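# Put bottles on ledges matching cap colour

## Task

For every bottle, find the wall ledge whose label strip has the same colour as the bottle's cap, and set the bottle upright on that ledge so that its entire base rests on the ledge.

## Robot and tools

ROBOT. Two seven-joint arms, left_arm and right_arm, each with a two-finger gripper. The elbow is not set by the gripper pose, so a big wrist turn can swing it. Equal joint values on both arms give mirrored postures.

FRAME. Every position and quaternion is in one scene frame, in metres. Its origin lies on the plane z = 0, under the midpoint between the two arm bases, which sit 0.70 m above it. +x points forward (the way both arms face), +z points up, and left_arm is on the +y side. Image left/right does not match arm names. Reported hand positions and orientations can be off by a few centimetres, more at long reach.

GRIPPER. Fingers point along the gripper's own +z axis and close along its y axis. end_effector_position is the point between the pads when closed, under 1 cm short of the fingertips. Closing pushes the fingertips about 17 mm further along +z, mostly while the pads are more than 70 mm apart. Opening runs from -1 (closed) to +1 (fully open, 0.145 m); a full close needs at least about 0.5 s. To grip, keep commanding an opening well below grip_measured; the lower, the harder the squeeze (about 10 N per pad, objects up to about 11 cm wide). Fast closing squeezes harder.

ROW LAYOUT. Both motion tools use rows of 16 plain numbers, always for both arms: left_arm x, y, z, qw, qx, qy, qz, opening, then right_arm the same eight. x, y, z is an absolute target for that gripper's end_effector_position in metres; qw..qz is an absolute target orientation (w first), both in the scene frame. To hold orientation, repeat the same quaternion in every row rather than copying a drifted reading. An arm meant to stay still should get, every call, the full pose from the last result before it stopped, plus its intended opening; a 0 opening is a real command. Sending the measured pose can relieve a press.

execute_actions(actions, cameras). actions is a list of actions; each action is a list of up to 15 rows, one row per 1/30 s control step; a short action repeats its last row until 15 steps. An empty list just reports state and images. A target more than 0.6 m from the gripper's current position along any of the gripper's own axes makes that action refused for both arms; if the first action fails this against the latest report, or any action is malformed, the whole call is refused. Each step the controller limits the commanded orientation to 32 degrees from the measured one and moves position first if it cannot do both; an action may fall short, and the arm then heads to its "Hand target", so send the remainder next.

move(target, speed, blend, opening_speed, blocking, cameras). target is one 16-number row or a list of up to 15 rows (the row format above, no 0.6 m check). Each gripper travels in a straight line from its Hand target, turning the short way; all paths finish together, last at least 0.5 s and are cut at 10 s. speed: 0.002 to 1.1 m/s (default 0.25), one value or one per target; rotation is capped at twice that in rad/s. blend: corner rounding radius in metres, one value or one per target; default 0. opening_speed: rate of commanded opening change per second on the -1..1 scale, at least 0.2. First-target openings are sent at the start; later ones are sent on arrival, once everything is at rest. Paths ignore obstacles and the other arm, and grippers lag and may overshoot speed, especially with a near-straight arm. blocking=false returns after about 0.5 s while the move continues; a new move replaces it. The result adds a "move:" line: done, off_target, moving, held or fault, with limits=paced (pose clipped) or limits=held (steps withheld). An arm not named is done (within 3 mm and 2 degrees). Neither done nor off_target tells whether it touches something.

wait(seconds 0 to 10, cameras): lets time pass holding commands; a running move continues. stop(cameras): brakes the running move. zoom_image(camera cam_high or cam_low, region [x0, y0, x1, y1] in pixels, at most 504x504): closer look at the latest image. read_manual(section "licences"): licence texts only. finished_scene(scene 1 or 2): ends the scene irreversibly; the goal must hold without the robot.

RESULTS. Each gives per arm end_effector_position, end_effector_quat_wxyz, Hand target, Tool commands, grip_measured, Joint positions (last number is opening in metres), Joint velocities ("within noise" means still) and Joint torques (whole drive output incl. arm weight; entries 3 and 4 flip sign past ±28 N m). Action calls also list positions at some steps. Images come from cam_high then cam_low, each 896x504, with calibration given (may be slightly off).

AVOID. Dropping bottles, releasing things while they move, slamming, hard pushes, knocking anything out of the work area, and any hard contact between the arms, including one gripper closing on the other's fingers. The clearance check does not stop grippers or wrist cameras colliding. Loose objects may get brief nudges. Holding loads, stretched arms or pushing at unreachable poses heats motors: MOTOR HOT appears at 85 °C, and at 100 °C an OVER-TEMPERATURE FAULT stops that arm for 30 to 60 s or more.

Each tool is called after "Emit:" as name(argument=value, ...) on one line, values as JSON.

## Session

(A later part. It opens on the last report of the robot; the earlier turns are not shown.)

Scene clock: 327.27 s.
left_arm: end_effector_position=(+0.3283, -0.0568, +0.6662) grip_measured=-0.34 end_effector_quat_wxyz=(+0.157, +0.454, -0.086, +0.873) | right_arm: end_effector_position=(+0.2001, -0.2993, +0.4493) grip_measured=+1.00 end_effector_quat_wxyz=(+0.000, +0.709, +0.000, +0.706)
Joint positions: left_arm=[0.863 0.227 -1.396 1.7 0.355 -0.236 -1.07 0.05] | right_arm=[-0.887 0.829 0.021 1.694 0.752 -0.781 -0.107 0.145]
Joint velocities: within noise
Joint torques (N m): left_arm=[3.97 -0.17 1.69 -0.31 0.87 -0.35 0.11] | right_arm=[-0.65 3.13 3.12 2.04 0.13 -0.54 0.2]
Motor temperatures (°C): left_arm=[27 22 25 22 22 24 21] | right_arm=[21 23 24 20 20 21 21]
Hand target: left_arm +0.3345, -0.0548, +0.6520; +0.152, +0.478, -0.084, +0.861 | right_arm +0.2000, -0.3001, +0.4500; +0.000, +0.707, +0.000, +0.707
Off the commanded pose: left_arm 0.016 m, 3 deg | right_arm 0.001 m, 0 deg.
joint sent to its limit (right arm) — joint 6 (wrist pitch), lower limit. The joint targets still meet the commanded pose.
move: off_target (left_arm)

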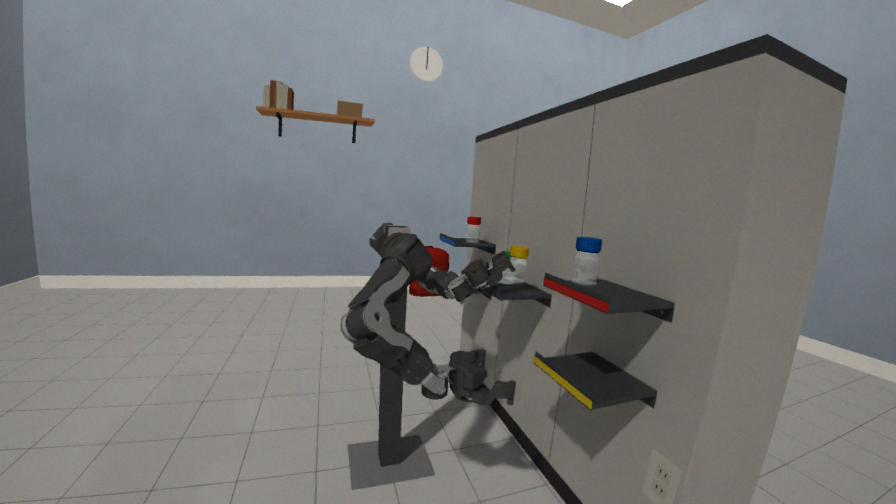

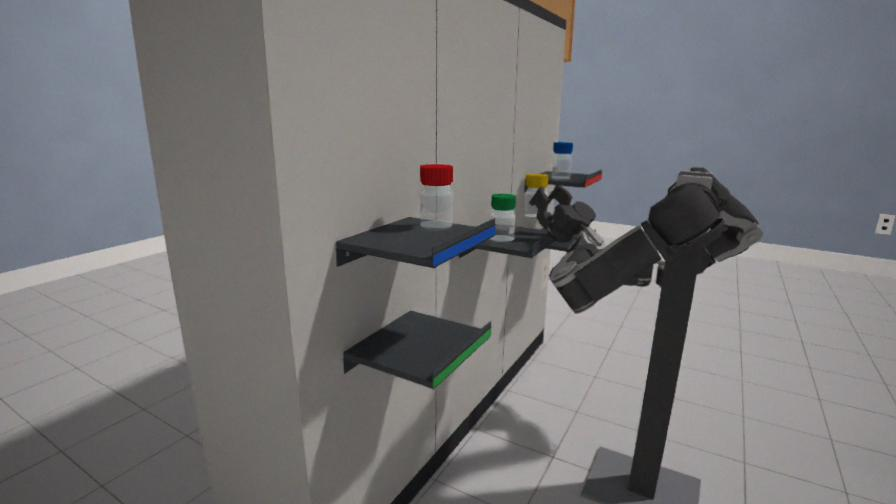

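Emit:
move(target=[[0.31,-0.055,0.70,0.152,0.478,-0.084,0.861,-1,0.20,-0.30,0.45,0,0.7071,0,0.7071,1],[0.34,-0.055,0.70,0.123,0.696,-0.123,0.696,-1,0.20,-0.30,0.45,0,0.7071,0,0.7071,1],[0.38,-0.055,0.695,0.123,0.696,-0.123,0.696,-1,0.20,-0.30,0.45,0,0.7071,0,0.7071,1]], speed=0.12, blend=[0.01,0.01,0])

Emit:
zoom_image(camera="cam_low", region=[420, 140, 660, 280])

Emit:
zoom_image(camera="cam_high", region=[420, 220, 580, 340])

Scene clock: 355.87 s.
left_arm: end_effector_position=(+0.3809, -0.0538, +0.6916) grip_measured=-0.34 end_effector_quat_wxyz=(+0.120, +0.701, -0.123, +0.692) | right_arm: end_effector_position=(+0.2001, -0.2993, +0.4493) grip_measured=+1.00 end_effector_quat_wxyz=(+0.000, +0.709, +0.000, +0.706)
Joint positions: left_arm=[1.038 0.14 -1.005 1.786 1.096 0.533 -1.019 0.05] | right_arm=[-0.887 0.829 0.021 1.694 0.752 -0.781 -0.107 0.145]
Joint velocities: within noise
Joint torques (N m): left_arm=[9.67 -1.44 2.26 2.88 -0.52 -0.63 0.23] | right_arm=[-0.59 3.07 3.1 2.07 0.15 -0.55 0.16]
Motor temperatures (°C): left_arm=[26 21 25 22 23 24 21] | right_arm=[21 23 24 20 20 21 21]
Hand target: left_arm +0.3800, -0.0550, +0.6950; +0.123, +0.696, -0.123, +0.696 | right_arm +0.2000, -0.3001, +0.4500; +0.000, +0.707, +0.000, +0.707
Off the commanded pose: left_arm 0.004 m, 1 deg | right_arm 0.001 m, 0 deg.
joint sent to its limit (right arm) — joint 6 (wrist pitch), lower limit. The joint targets still meet the commanded pose.
move: off_target (left_arm)

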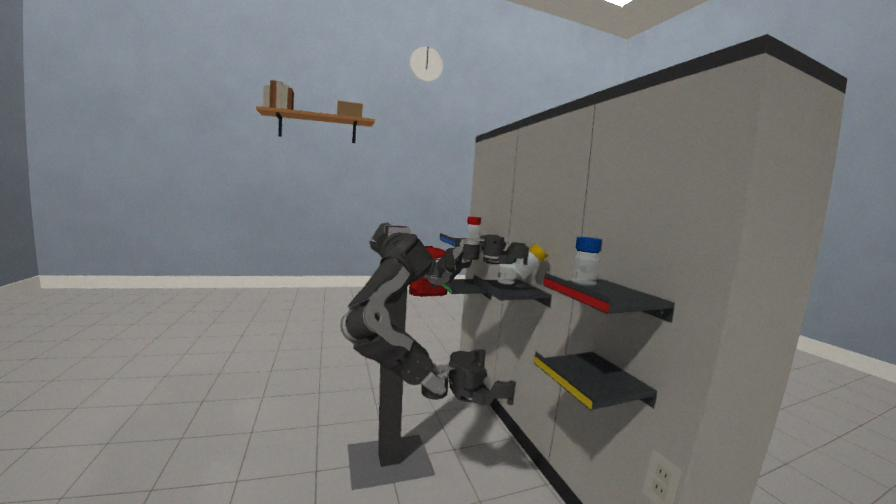

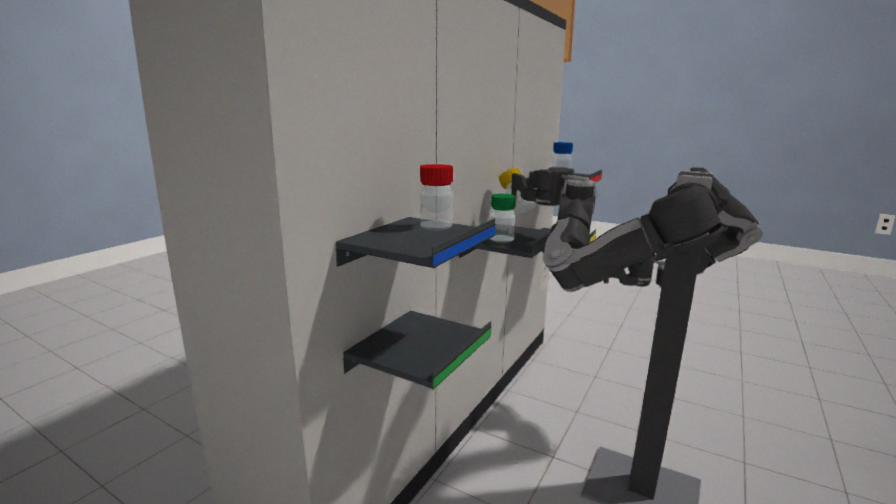

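Scaled by 2.100 from the camera's 896x504 image, which has a finer 1280x720 frame.

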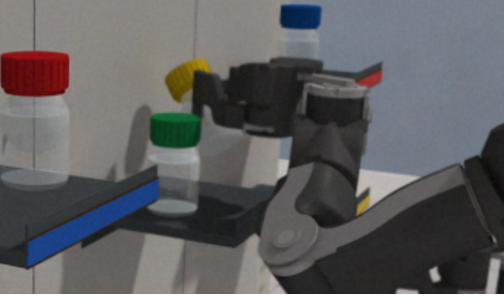

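Scaled by 3.150 from the camera's 896x504 image, which has a finer 1280x720 frame.

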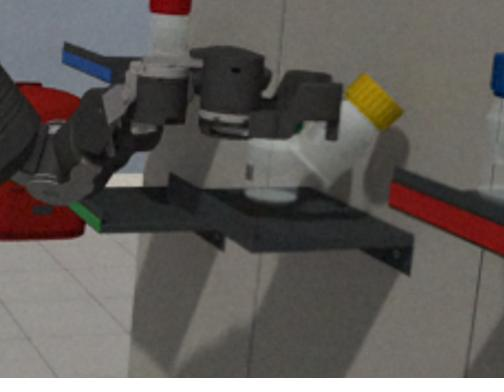

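Emit:
move(target=[0.415,-0.055,0.705,0.123,0.696,-0.123,0.696,-1,0.20,-0.30,0.45,0,0.7071,0,0.7071,1], speed=0.05)

Emit:
zoom_image(camera="cam_low", region=[420, 140, 660, 280])

Emit:
zoom_image(camera="cam_high", region=[420, 220, 580, 340])

Scene clock: 363.50 s.
left_arm: end_effector_position=(+0.4143, -0.0556, +0.7001) grip_measured=-0.34 end_effector_quat_wxyz=(+0.121, +0.701, -0.127, +0.691) | right_arm: end_effector_position=(+0.2001, -0.2993, +0.4493) grip_measured=+1.00 end_effector_quat_wxyz=(+0.000, +0.709, +0.000, +0.706)
Joint positions: left_arm=[1.133 0.13 -1.002 1.608 1.11 0.489 -0.887 0.05] | right_arm=[-0.887 0.829 0.021 1.694 0.752 -0.781 -0.107 0.145]
Joint velocities: within noise
Joint torques (N m): left_arm=[10.96 -1.02 3.41 2.11 -0.43 -0.79 0.17] | right_arm=[-0.73 3.28 3.04 2.07 0.12 -0.55 0.18]
Motor temperatures (°C): left_arm=[27 22 25 22 23 24 21] | right_arm=[21 23 24 20 20 21 21]
Hand target: left_arm +0.4150, -0.0549, +0.7051; +0.123, +0.696, -0.123, +0.696 | right_arm +0.2000, -0.3001, +0.4500; +0.000, +0.707, +0.000, +0.707
Off the commanded pose: left_arm 0.005 m, 1 deg | right_arm 0.001 m, 0 deg.
joint sent to its limit (right arm) — joint 6 (wrist pitch), lower limit. The joint targets still meet the commanded pose.
move: off_target (left_arm)

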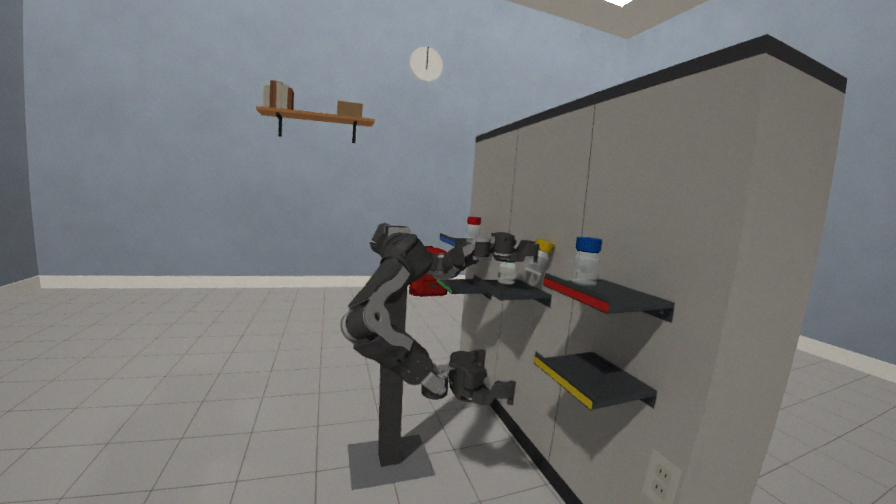

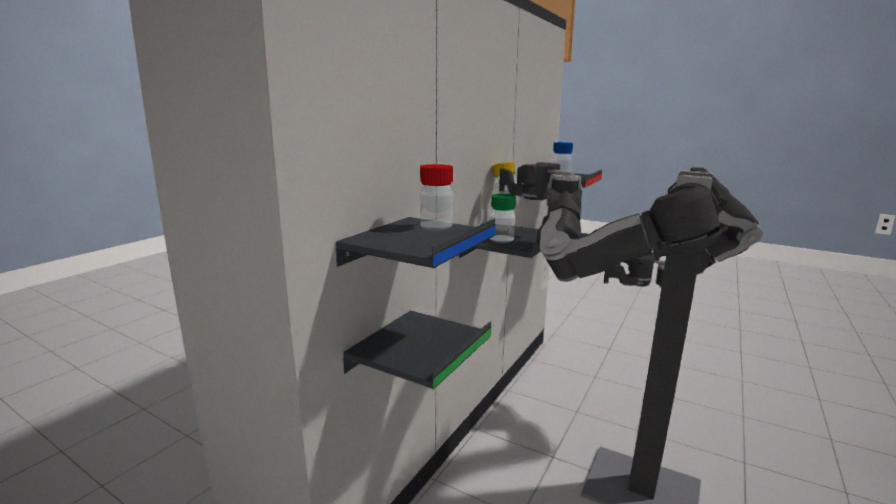

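Scaled by 2.100 from the camera's 896x504 image, which has a finer 1280x720 frame.

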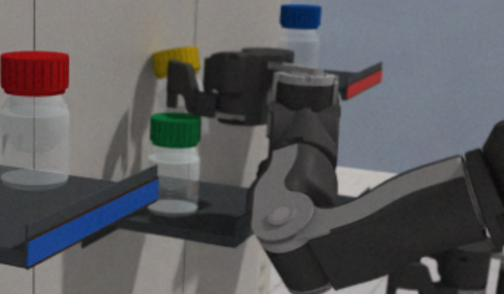

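Scaled by 3.150 from the camera's 896x504 image, which has a finer 1280x720 frame.

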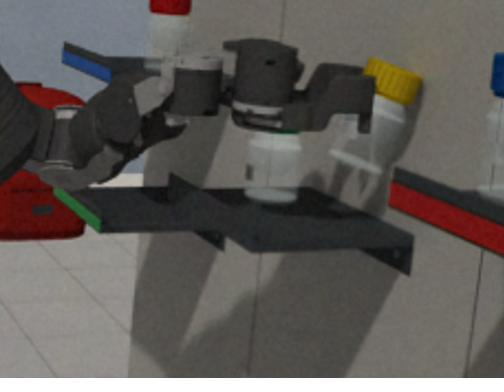

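Emit:
move(target=[0.432,-0.055,0.705,0.123,0.696,-0.123,0.696,-1,0.20,-0.30,0.45,0,0.7071,0,0.7071,1], speed=0.05)

Emit:
zoom_image(camera="cam_low", region=[420, 140, 660, 280])

Emit:
zoom_image(camera="cam_high", region=[420, 220, 580, 340])

Scene clock: 372.23 s.
left_arm: end_effector_position=(+0.4275, -0.0608, +0.7013) grip_measured=-0.34 end_effector_quat_wxyz=(+0.132, +0.701, -0.132, +0.688) | right_arm: end_effector_position=(+0.2001, -0.2993, +0.4493) grip_measured=+1.00 end_effector_quat_wxyz=(+0.000, +0.709, +0.000, +0.706)
Joint positions: left_arm=[1.163 0.113 -1.002 1.52 1.107 0.462 -0.807 0.05] | right_arm=[-0.887 0.829 0.021 1.694 0.752 -0.781 -0.107 0.145]
Joint velocities: within noise
Joint torques (N m): left_arm=[11.25 0.25 3.06 0.47 -0.71 -0.9 -0.06] | right_arm=[-0.62 2.99 3.18 2.1 0.12 -0.55 0.19]
Motor temperatures (°C): left_arm=[29 21 25 22 23 25 21] | right_arm=[21 23 24 20 20 21 21]
Hand target: left_arm +0.4319, -0.0549, +0.7050; +0.123, +0.696, -0.123, +0.696 | right_arm +0.2000, -0.3001, +0.4500; +0.000, +0.707, +0.000, +0.707
Off the commanded pose: left_arm 0.008 m, 2 deg | right_arm 0.001 m, 0 deg.
joint sent to its limit (right arm) — joint 6 (wrist pitch), lower limit. The joint targets still meet the commanded pose.
move: off_target (left_arm)

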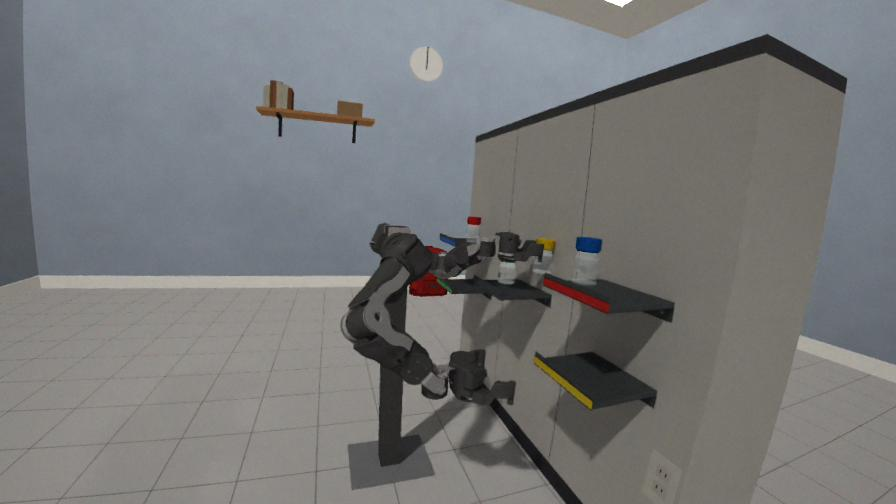

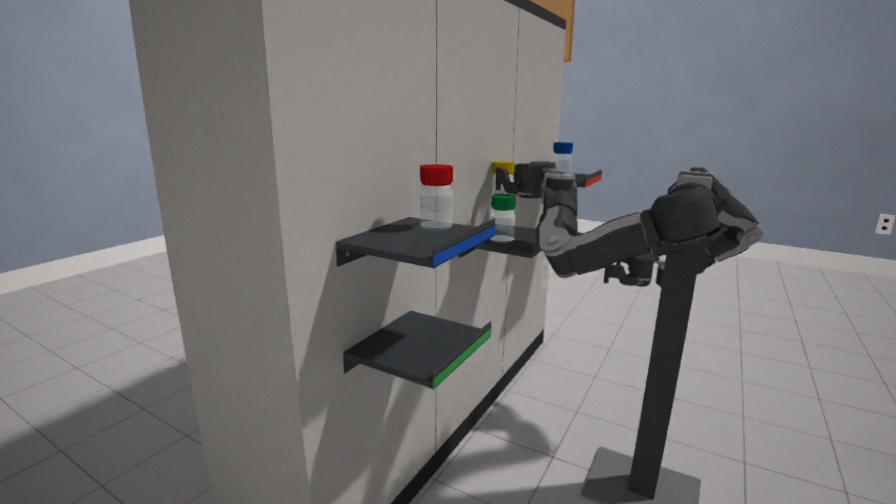

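Scaled by 2.100 from the camera's 896x504 image, which has a finer 1280x720 frame.

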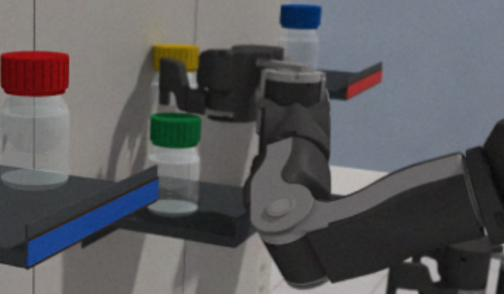

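Scaled by 3.150 from the camera's 896x504 image, which has a finer 1280x720 frame.

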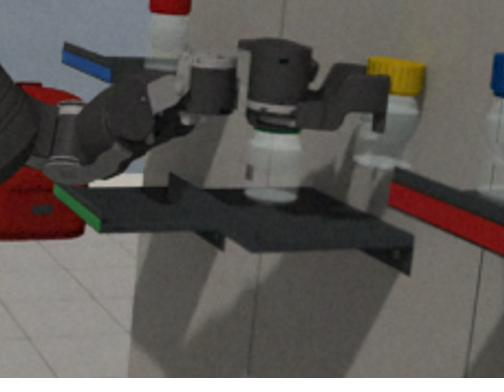

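Emit:
move(target=[[0.385,-0.058,0.705,0.123,0.696,-0.123,0.696,-1,0.20,-0.30,0.45,0,0.7071,0,0.7071,1],[0.385,-0.058,0.665,0.123,0.696,-0.123,0.696,-1,0.20,-0.30,0.45,0,0.7071,0,0.7071,1]], speed=0.06)

Emit:
zoom_image(camera="cam_low", region=[420, 140, 660, 280])

Emit:
zoom_image(camera="cam_high", region=[420, 220, 580, 340])

Scene clock: 384.70 s.
left_arm: end_effector_position=(+0.3848, -0.0579, +0.6634) grip_measured=-0.34 end_effector_quat_wxyz=(+0.122, +0.700, -0.123, +0.693) | right_arm: end_effector_position=(+0.2001, -0.2993, +0.4493) grip_measured=+1.00 end_effector_quat_wxyz=(+0.000, +0.709, +0.000, +0.706)
Joint positions: left_arm=[1.001 0.168 -1.091 1.744 1.041 0.413 -0.978 0.05] | right_arm=[-0.887 0.829 0.021 1.694 0.752 -0.781 -0.107 0.145]
Joint velocities: within noise
Joint torques (N m): left_arm=[9.03 -0.96 2.29 2.62 -0.53 -0.67 0.22] | right_arm=[-0.65 3.2 3.17 2.06 0.12 -0.53 0.18]
Motor temperatures (°C): left_arm=[30 21 26 22 23 25 21] | right_arm=[21 23 24 20 20 21 21]
Hand target: left_arm +0.3850, -0.0580, +0.6650; +0.123, +0.696, -0.123, +0.696 | right_arm +0.2000, -0.3001, +0.4500; +0.000, +0.707, +0.000, +0.707
Off the commanded pose: left_arm 0.002 m, 1 deg | right_arm 0.001 m, 0 deg.
joint sent to its limit (right arm) — joint 6 (wrist pitch), lower limit. The joint targets still meet the commanded pose.
move: done

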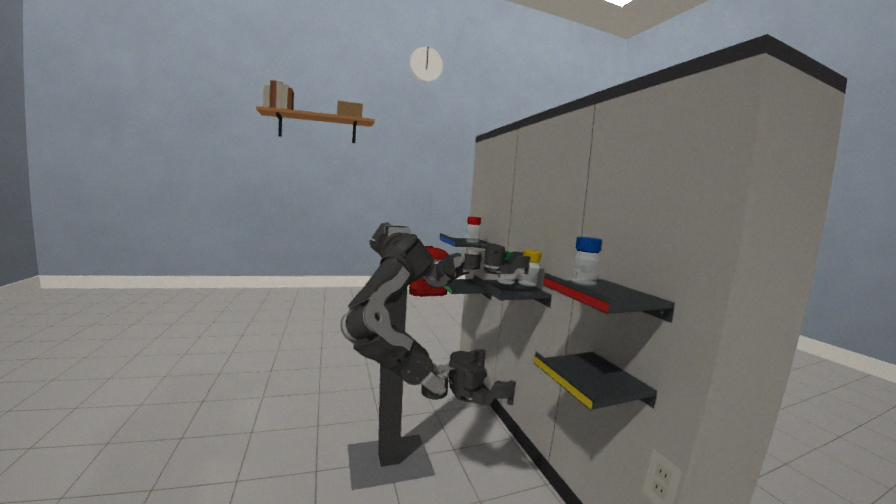

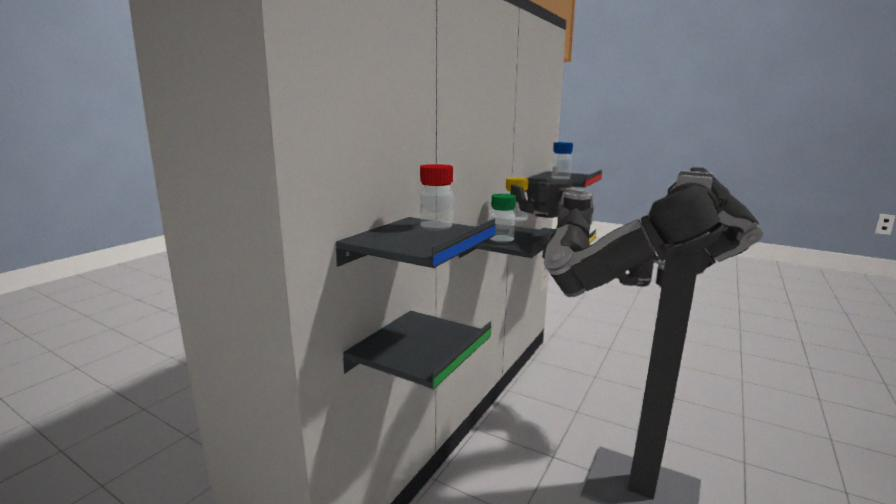

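Scaled by 2.100 from the camera's 896x504 image, which has a finer 1280x720 frame.

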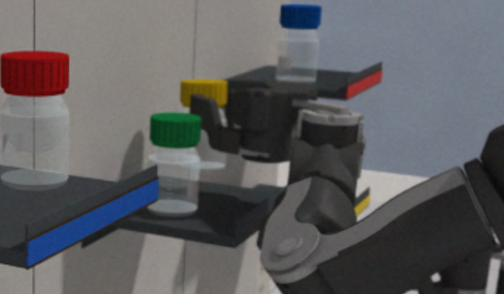

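Scaled by 3.150 from the camera's 896x504 image, which has a finer 1280x720 frame.

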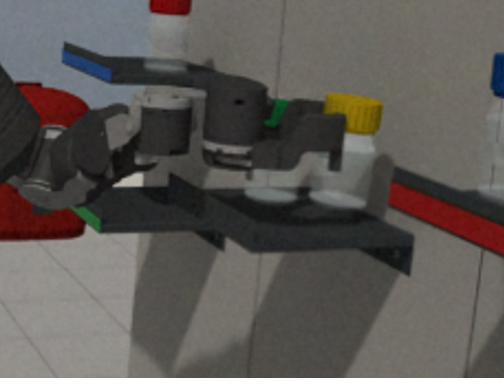

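Emit:
move(target=[0.38,-0.058,0.636,0.123,0.696,-0.123,0.696,-1,0.20,-0.30,0.45,0,0.7071,0,0.7071,1], speed=0.05)

Emit:
zoom_image(camera="cam_low", region=[420, 140, 660, 280])

Emit:
zoom_image(camera="cam_high", region=[420, 220, 580, 340])

Scene clock: 394.70 s.
left_arm: end_effector_position=(+0.3799, -0.0575, +0.6403) grip_measured=-0.34 end_effector_quat_wxyz=(+0.123, +0.693, -0.120, +0.700) | right_arm: end_effector_position=(+0.2001, -0.2993, +0.4493) grip_measured=+1.00 end_effector_quat_wxyz=(+0.000, +0.709, +0.000, +0.706)
Joint positions: left_arm=[0.944 0.195 -1.155 1.743 0.972 0.316 -0.969 0.05] | right_arm=[-0.887 0.829 0.021 1.694 0.752 -0.781 -0.107 0.145]
Joint velocities: within noise
Joint torques (N m): left_arm=[7.32 -0.7 1.7 2.11 -0.27 -0.46 0.26] | right_arm=[-0.57 3.2 3.18 2.09 0.13 -0.56 0.17]
Motor temperatures (°C): left_arm=[30 21 26 22 23 25 21] | right_arm=[21 23 24 20 20 21 21]
Hand target: left_arm +0.3800, -0.0579, +0.6361; +0.123, +0.696, -0.123, +0.696 | right_arm +0.2000, -0.3001, +0.4500; +0.000, +0.707, +0.000, +0.707
Off the commanded pose: left_arm 0.004 m, 1 deg | right_arm 0.001 m, 0 deg.
joint sent to its limit (right arm) — joint 6 (wrist pitch), lower limit. The joint targets still meet the commanded pose.
move: off_target (left_arm)

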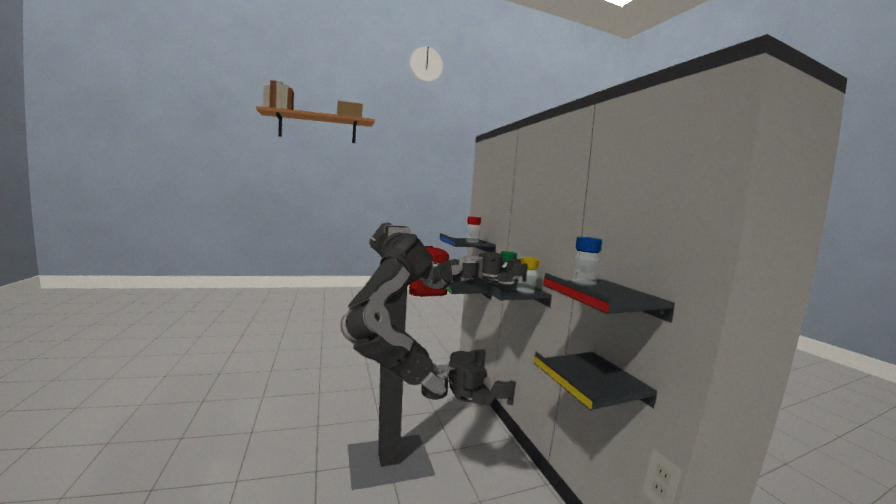

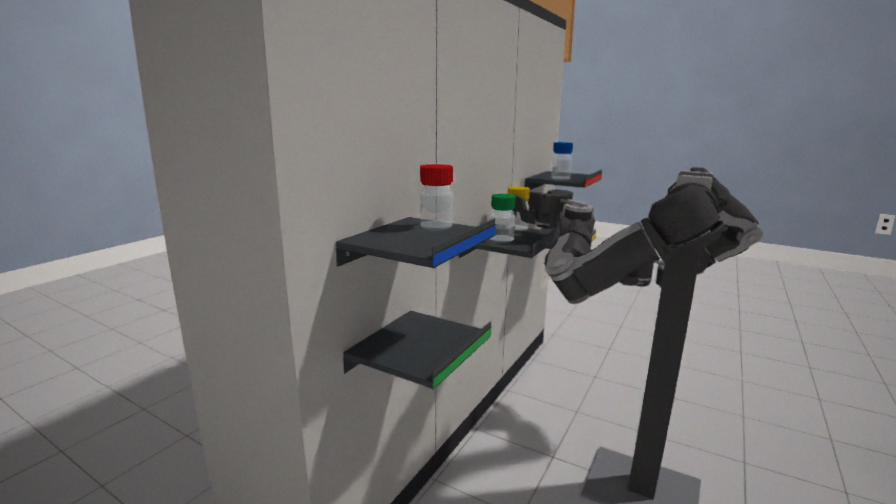

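Scaled by 2.100 from the camera's 896x504 image, which has a finer 1280x720 frame.

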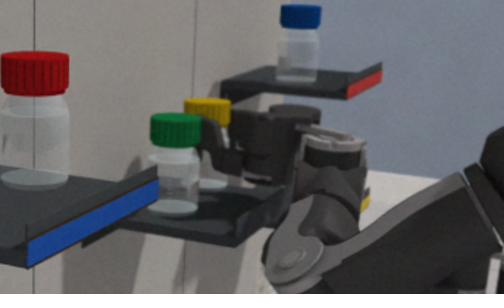

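Scaled by 3.150 from the camera's 896x504 image, which has a finer 1280x720 frame.

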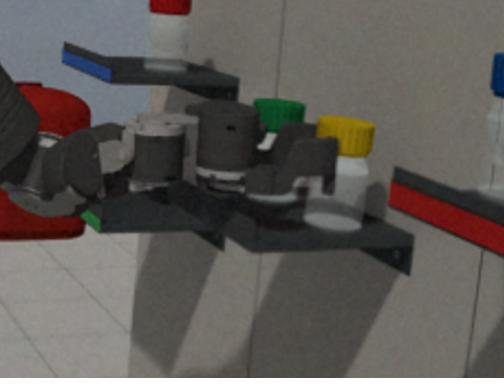

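Emit:
move(target=[[0.38,-0.058,0.641,0.123,0.696,-0.123,0.696,0.15,0.20,-0.30,0.45,0,0.7071,0,0.7071,1],[0.27,-0.02,0.645,0.123,0.696,-0.123,0.696,0.15,0.20,-0.30,0.45,0,0.7071,0,0.7071,1]], opening_speed=1, speed=0.12)

Emit:
zoom_image(camera="cam_low", region=[420, 140, 660, 280])

Emit:
zoom_image(camera="cam_high", region=[420, 220, 580, 340])

Scene clock: 407.17 s.
left_arm: end_effector_position=(+0.2693, -0.0211, +0.6465) grip_measured=+0.15 end_effector_quat_wxyz=(+0.128, +0.695, -0.124, +0.697) | right_arm: end_effector_position=(+0.2001, -0.2993, +0.4493) grip_measured=+1.00 end_effector_quat_wxyz=(+0.000, +0.709, +0.000, +0.706)
Joint positions: left_arm=[0.723 0.322 -1.223 2.326 0.934 0.506 -1.328 0.087] | right_arm=[-0.887 0.829 0.021 1.694 0.752 -0.781 -0.107 0.145]
Joint velocities: within noise
Joint torques (N m): left_arm=[5.02 -0.44 1.39 2.52 -0.39 -0.14 -0.06] | right_arm=[-0.67 3.13 3.12 2.03 0.12 -0.54 0.16]
Motor temperatures (°C): left_arm=[29 21 25 22 23 25 21] | right_arm=[21 23 24 20 20 21 21]
Hand target: left_arm +0.2700, -0.0200, +0.6450; +0.123, +0.696, -0.123, +0.696 | right_arm +0.2000, -0.3001, +0.4500; +0.000, +0.707, +0.000, +0.707
Off the commanded pose: left_arm 0.002 m, 1 deg | right_arm 0.001 m, 0 deg.
joint sent to its limit (right arm) — joint 6 (wrist pitch), lower limit. The joint targets still meet the commanded pose.
move: done

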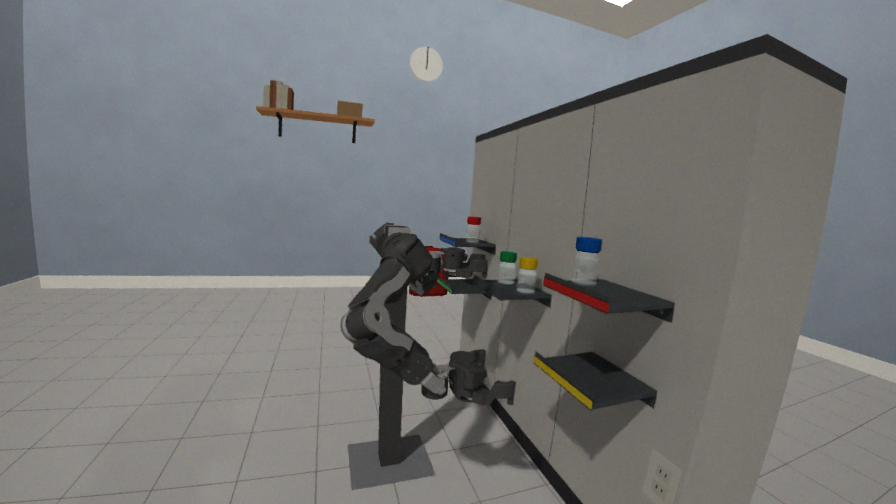

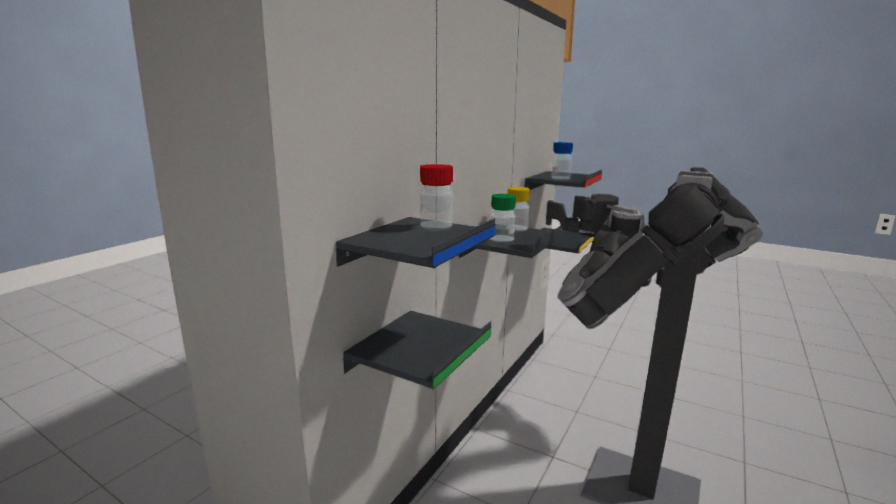

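Scaled by 2.100 from the camera's 896x504 image, which has a finer 1280x720 frame.

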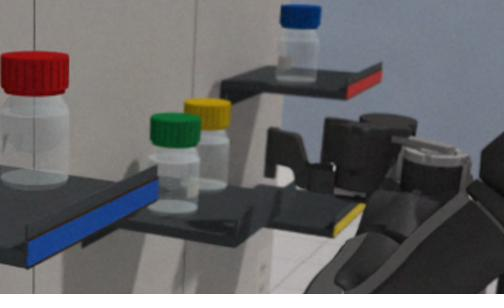

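Scaled by 3.150 from the camera's 896x504 image, which has a finer 1280x720 frame.

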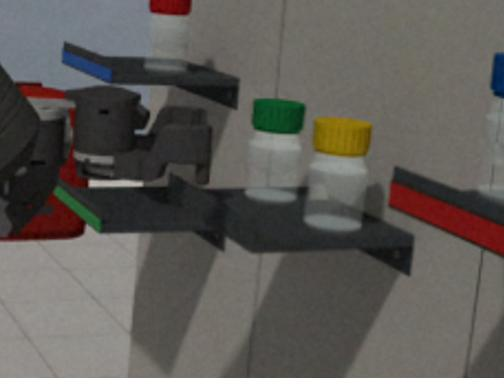

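Emit:
move(target=[[0.24,0.18,0.64,0,0.7071,0,0.7071,0.15,0.23,-0.25,0.60,0,0.7071,0,0.7071,0.35],[0.24,0.20,0.64,0,0.7071,0,0.7071,0.5,0.28,-0.061,0.64,0,0.7071,0,0.7071,0.35]], blend=[0.03,0])

Emit:
zoom_image(camera="cam_low", region=[420, 140, 660, 280])

Emit:
zoom_image(camera="cam_high", region=[420, 220, 580, 340])

Scene clock: 424.37 s.
left_arm: end_effector_position=(+0.2405, +0.2000, +0.6401) grip_measured=+0.50 end_effector_quat_wxyz=(+0.061, +0.604, -0.068, +0.792) | right_arm: end_effector_position=(+0.2806, -0.0609, +0.6396) grip_measured=+0.35 end_effector_quat_wxyz=(-0.001, +0.707, -0.001, +0.707)
Joint positions: left_arm=[0.476 1.723 -1.353 2.433 0.622 -0.786 -0.963 0.112] | right_arm=[0.232 0.203 -0.815 2.391 0.443 0.783 -1.112 0.101]
Joint velocities: within noise
Joint torques (N m): left_arm=[2.55 4.95 0.84 2.37 -0.1 -0.46 0.21] | right_arm=[3.26 -0.62 0.06 3.28 -0.25 -0.07 -0.17]
Motor temperatures (°C): left_arm=[27 21 25 22 23 24 21] | right_arm=[21 23 24 20 20 21 21]
Hand target: left_arm +0.2404, +0.2003, +0.6396; +0.061, +0.605, -0.069, +0.791 | right_arm +0.2800, -0.0609, +0.6400; +0.000, +0.707, +0.000, +0.707
Off the commanded pose: left_arm 0.000 m, 19 deg | right_arm 0.001 m, 0 deg.
joint read past its limit (left arm) — joint 4 (elbow), upper limit, where the elbow is as bent as it goes.
joint sent to its limit (left arm) — joint 4 (elbow), upper limit, where the elbow is as bent as it goes; joint 6 (wrist pitch), lower limit. The joint targets are off in orientation, not in position.
joint sent to its limit (right arm) — joint 6 (wrist pitch), upper limit. The joint targets still meet the commanded pose.
move: off_target (left_arm); target 2's new opening was sent with left_arm's hand 0.001 m and 19 deg from that target

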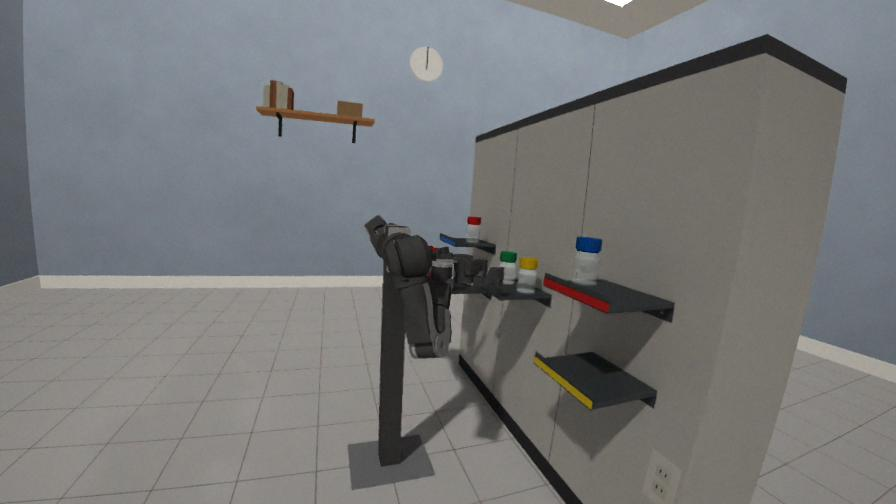

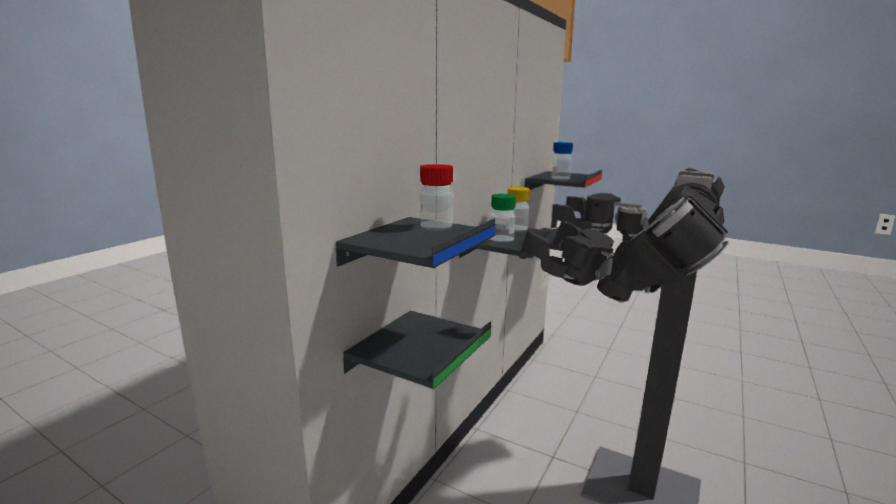

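Scaled by 2.100 from the camera's 896x504 image, which has a finer 1280x720 frame.

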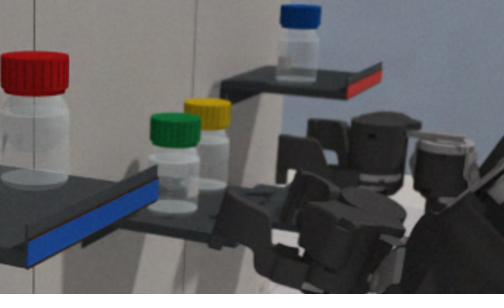

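Scaled by 3.150 from the camera's 896x504 image, which has a finer 1280x720 frame.

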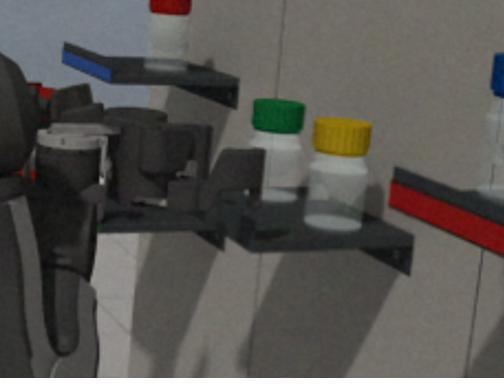

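Emit:
move(target=[[0.24,0.25,0.64,0,0.7071,0,0.7071,0.5,0.392,-0.061,0.64,0,0.7071,0,0.7071,0.35],[0.24,0.25,0.64,0,0.7071,0,0.7071,0.5,0.392,-0.061,0.64,0,0.7071,0,0.7071,-0.8]], speed=0.12, opening_speed=1.5)

Emit:
zoom_image(camera="cam_low", region=[420, 140, 660, 280])

Emit:
zoom_image(camera="cam_high", region=[420, 220, 580, 340])

Scene clock: 434.20 s.
left_arm: end_effector_position=(+0.2405, +0.2504, +0.6408) grip_measured=+0.50 end_effector_quat_wxyz=(+0.030, +0.680, -0.029, +0.732) | right_arm: end_effector_position=(+0.3919, -0.0618, +0.6392) grip_measured=-0.24 end_effector_quat_wxyz=(+0.003, +0.708, -0.001, +0.706)
Joint positions: left_arm=[0.78 2.011 -1.516 2.433 1.183 -0.736 -0.499 0.112] | right_arm=[0.571 0.2 -0.658 1.903 0.603 0.618 -0.889 0.058]
Joint velocities: within noise
Joint torques (N m): left_arm=[1.57 3.76 0.99 1.29 0 -0.47 0.23] | right_arm=[5.74 -0.75 1.81 2.96 -0.22 -0.38 0.17]
Motor temperatures (°C): left_arm=[26 22 25 22 22 24 21] | right_arm=[21 23 24 20 20 21 21]
Hand target: left_arm +0.2404, +0.2504, +0.6396; +0.030, +0.682, -0.030, +0.730 | right_arm +0.3920, -0.0610, +0.6399; +0.000, +0.707, +0.000, +0.707
Off the commanded pose: left_arm 0.001 m, 6 deg | right_arm 0.001 m, 0 deg.
joint read past its limit (left arm) — joint 2 (shoulder roll), upper limit; joint 4 (elbow), upper limit, where the elbow is as bent as it goes.
joint sent to its limit (left arm) — joint 2 (shoulder roll), upper limit; joint 4 (elbow), upper limit, where the elbow is as bent as it goes. The joint targets are off in orientation, not in position.
move: off_target (left_arm)

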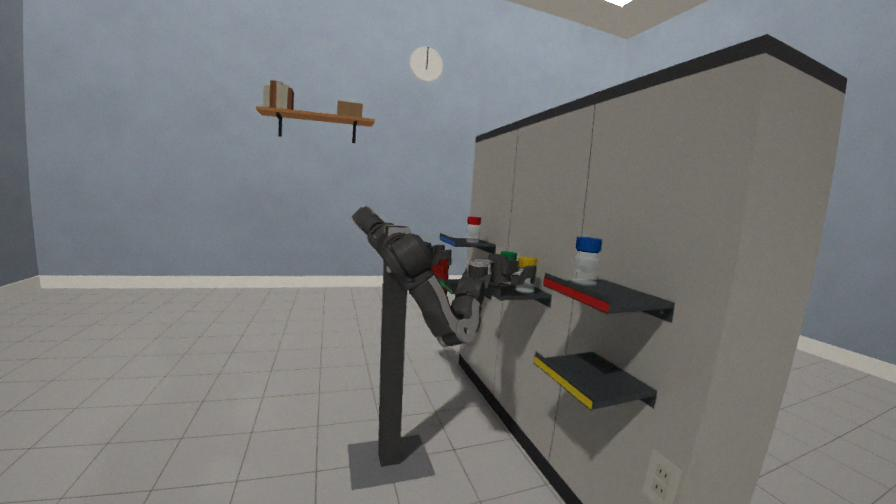

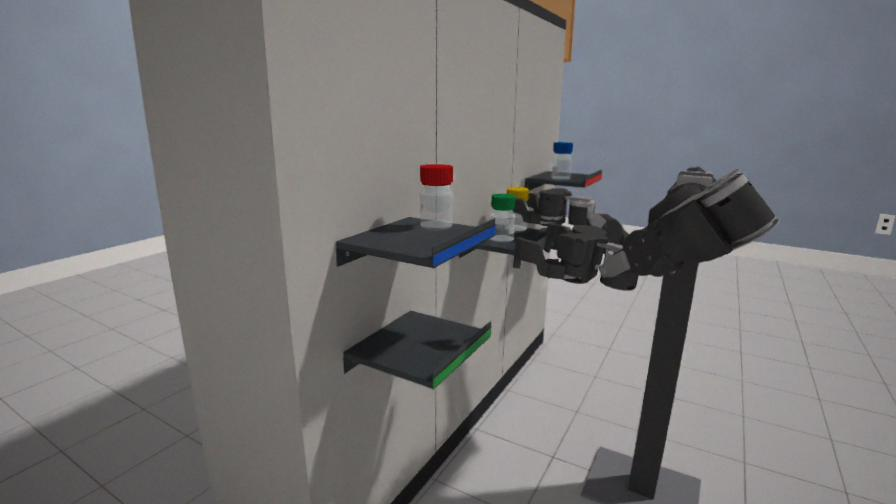

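Scaled by 2.100 from the camera's 896x504 image, which has a finer 1280x720 frame.

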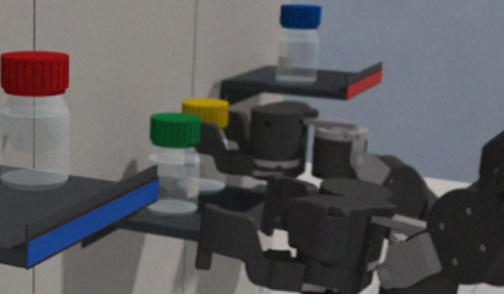

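Scaled by 3.150 from the camera's 896x504 image, which has a finer 1280x720 frame.

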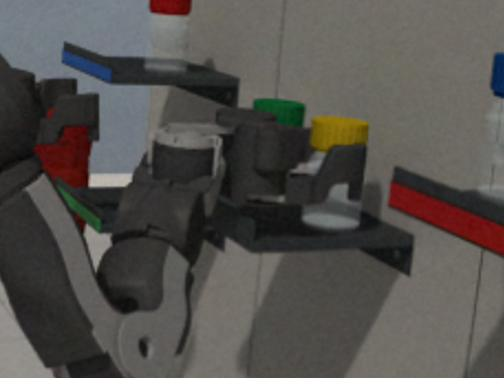

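Emit:
move(target=[[0.26,0.28,0.62,0,0.7071,0,0.7071,0.5,0.392,-0.061,0.68,0,0.7071,0,0.7071,-0.8],[0.27,0.30,0.58,0,0.7071,0,0.7071,0.5,0.27,-0.09,0.68,0,0.7071,0,0.7071,-0.8],[0.27,0.30,0.55,0,0.7071,0,0.7071,0.5,0.24,-0.36,0.60,0,0.7071,0,0.7071,-0.8]], speed=[0.1,0.2,0.2], blend=[0.005,0.03,0])

Emit:
zoom_image(camera="cam_low", region=[420, 140, 660, 280])

Emit:
zoom_image(camera="cam_high", region=[440, 220, 700, 420])

Scene clock: 485.10 s.
left_arm: end_effector_position=(+0.2708, +0.2995, +0.5524) grip_measured=+0.50 end_effector_quat_wxyz=(-0.009, +0.722, -0.004, +0.692) | right_arm: end_effector_position=(+0.2417, -0.3600, +0.5989) grip_measured=-0.24 end_effector_quat_wxyz=(+0.099, +0.717, -0.038, +0.689)
Joint positions: left_arm=[0.657 1.702 -1.563 2.049 1.17 -0.787 -0.533 0.112] | right_arm=[0.721 1.997 -1.571 2.115 1.336 -0.779 -0.445 0.058]
Joint velocities: within noise
Joint torques (N m): left_arm=[2.1 4.07 1.25 1.18 -0.11 -0.6 -0.06] | right_arm=[1.41 5.18 1.92 0.43 -0.07 -0.62 0.11]
Motor temperatures (°C): left_arm=[24 22 24 21 22 25 21] | right_arm=[23 23 23 21 20 21 21]
Hand target: left_arm +0.2702, +0.2998, +0.5502; -0.010, +0.724, -0.002, +0.690 | right_arm +0.2416, -0.3597, +0.5995; +0.097, +0.715, -0.037, +0.691
Off the commanded pose: left_arm 0.003 m, 3 deg | right_arm 0.002 m, 12 deg.
joint sent to its limit (left arm) — joint 3 (upper arm roll), lower limit; joint 6 (wrist pitch), lower limit. The joint targets are off in orientation, not in position.
joint sent to its limit (right arm) — joint 2 (shoulder roll), upper limit; joint 3 (upper arm roll), lower limit; joint 6 (wrist pitch), lower limit. The joint targets are off in orientation, not in position.
move: off_target (left_arm, right_arm)

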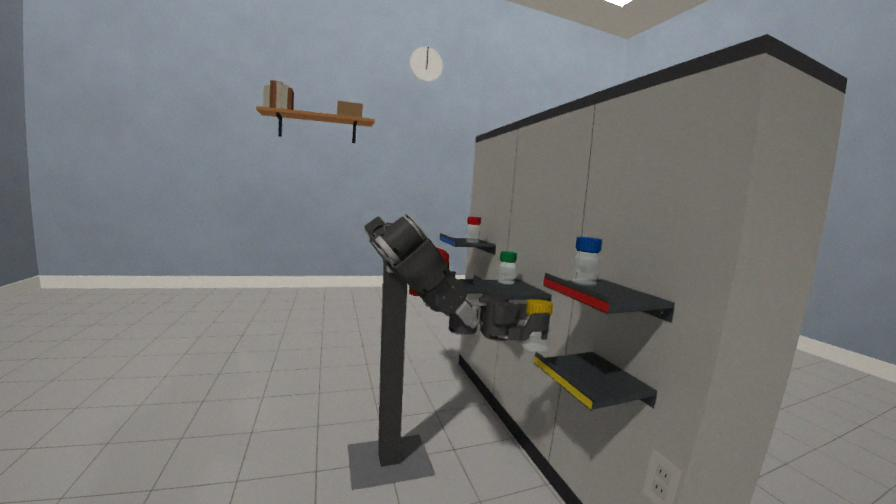

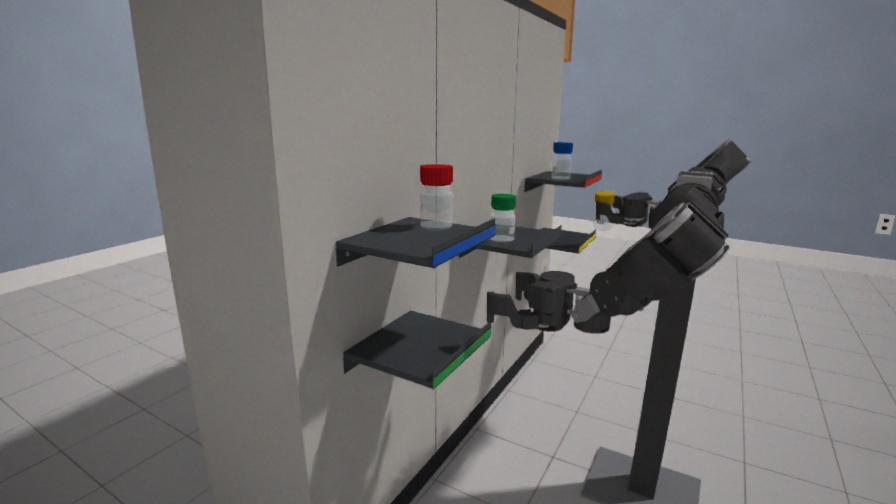

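Scaled by 2.100 from the camera's 896x504 image, which has a finer 1280x720 frame.

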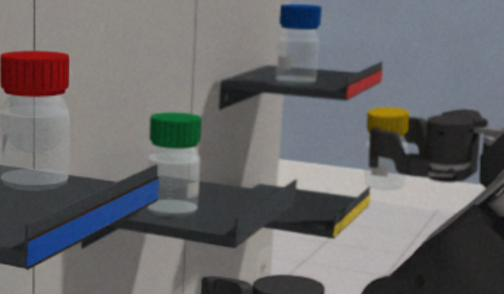

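Scaled by 1.938 from the camera's 896x504 image, which has a finer 1280x720 frame.

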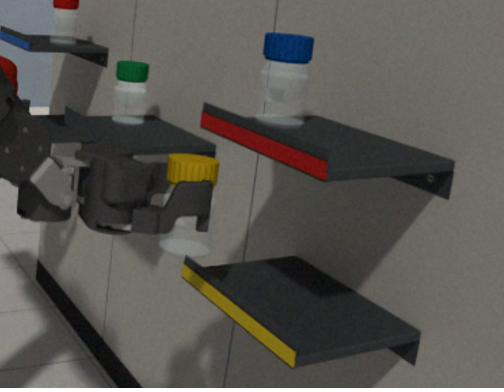

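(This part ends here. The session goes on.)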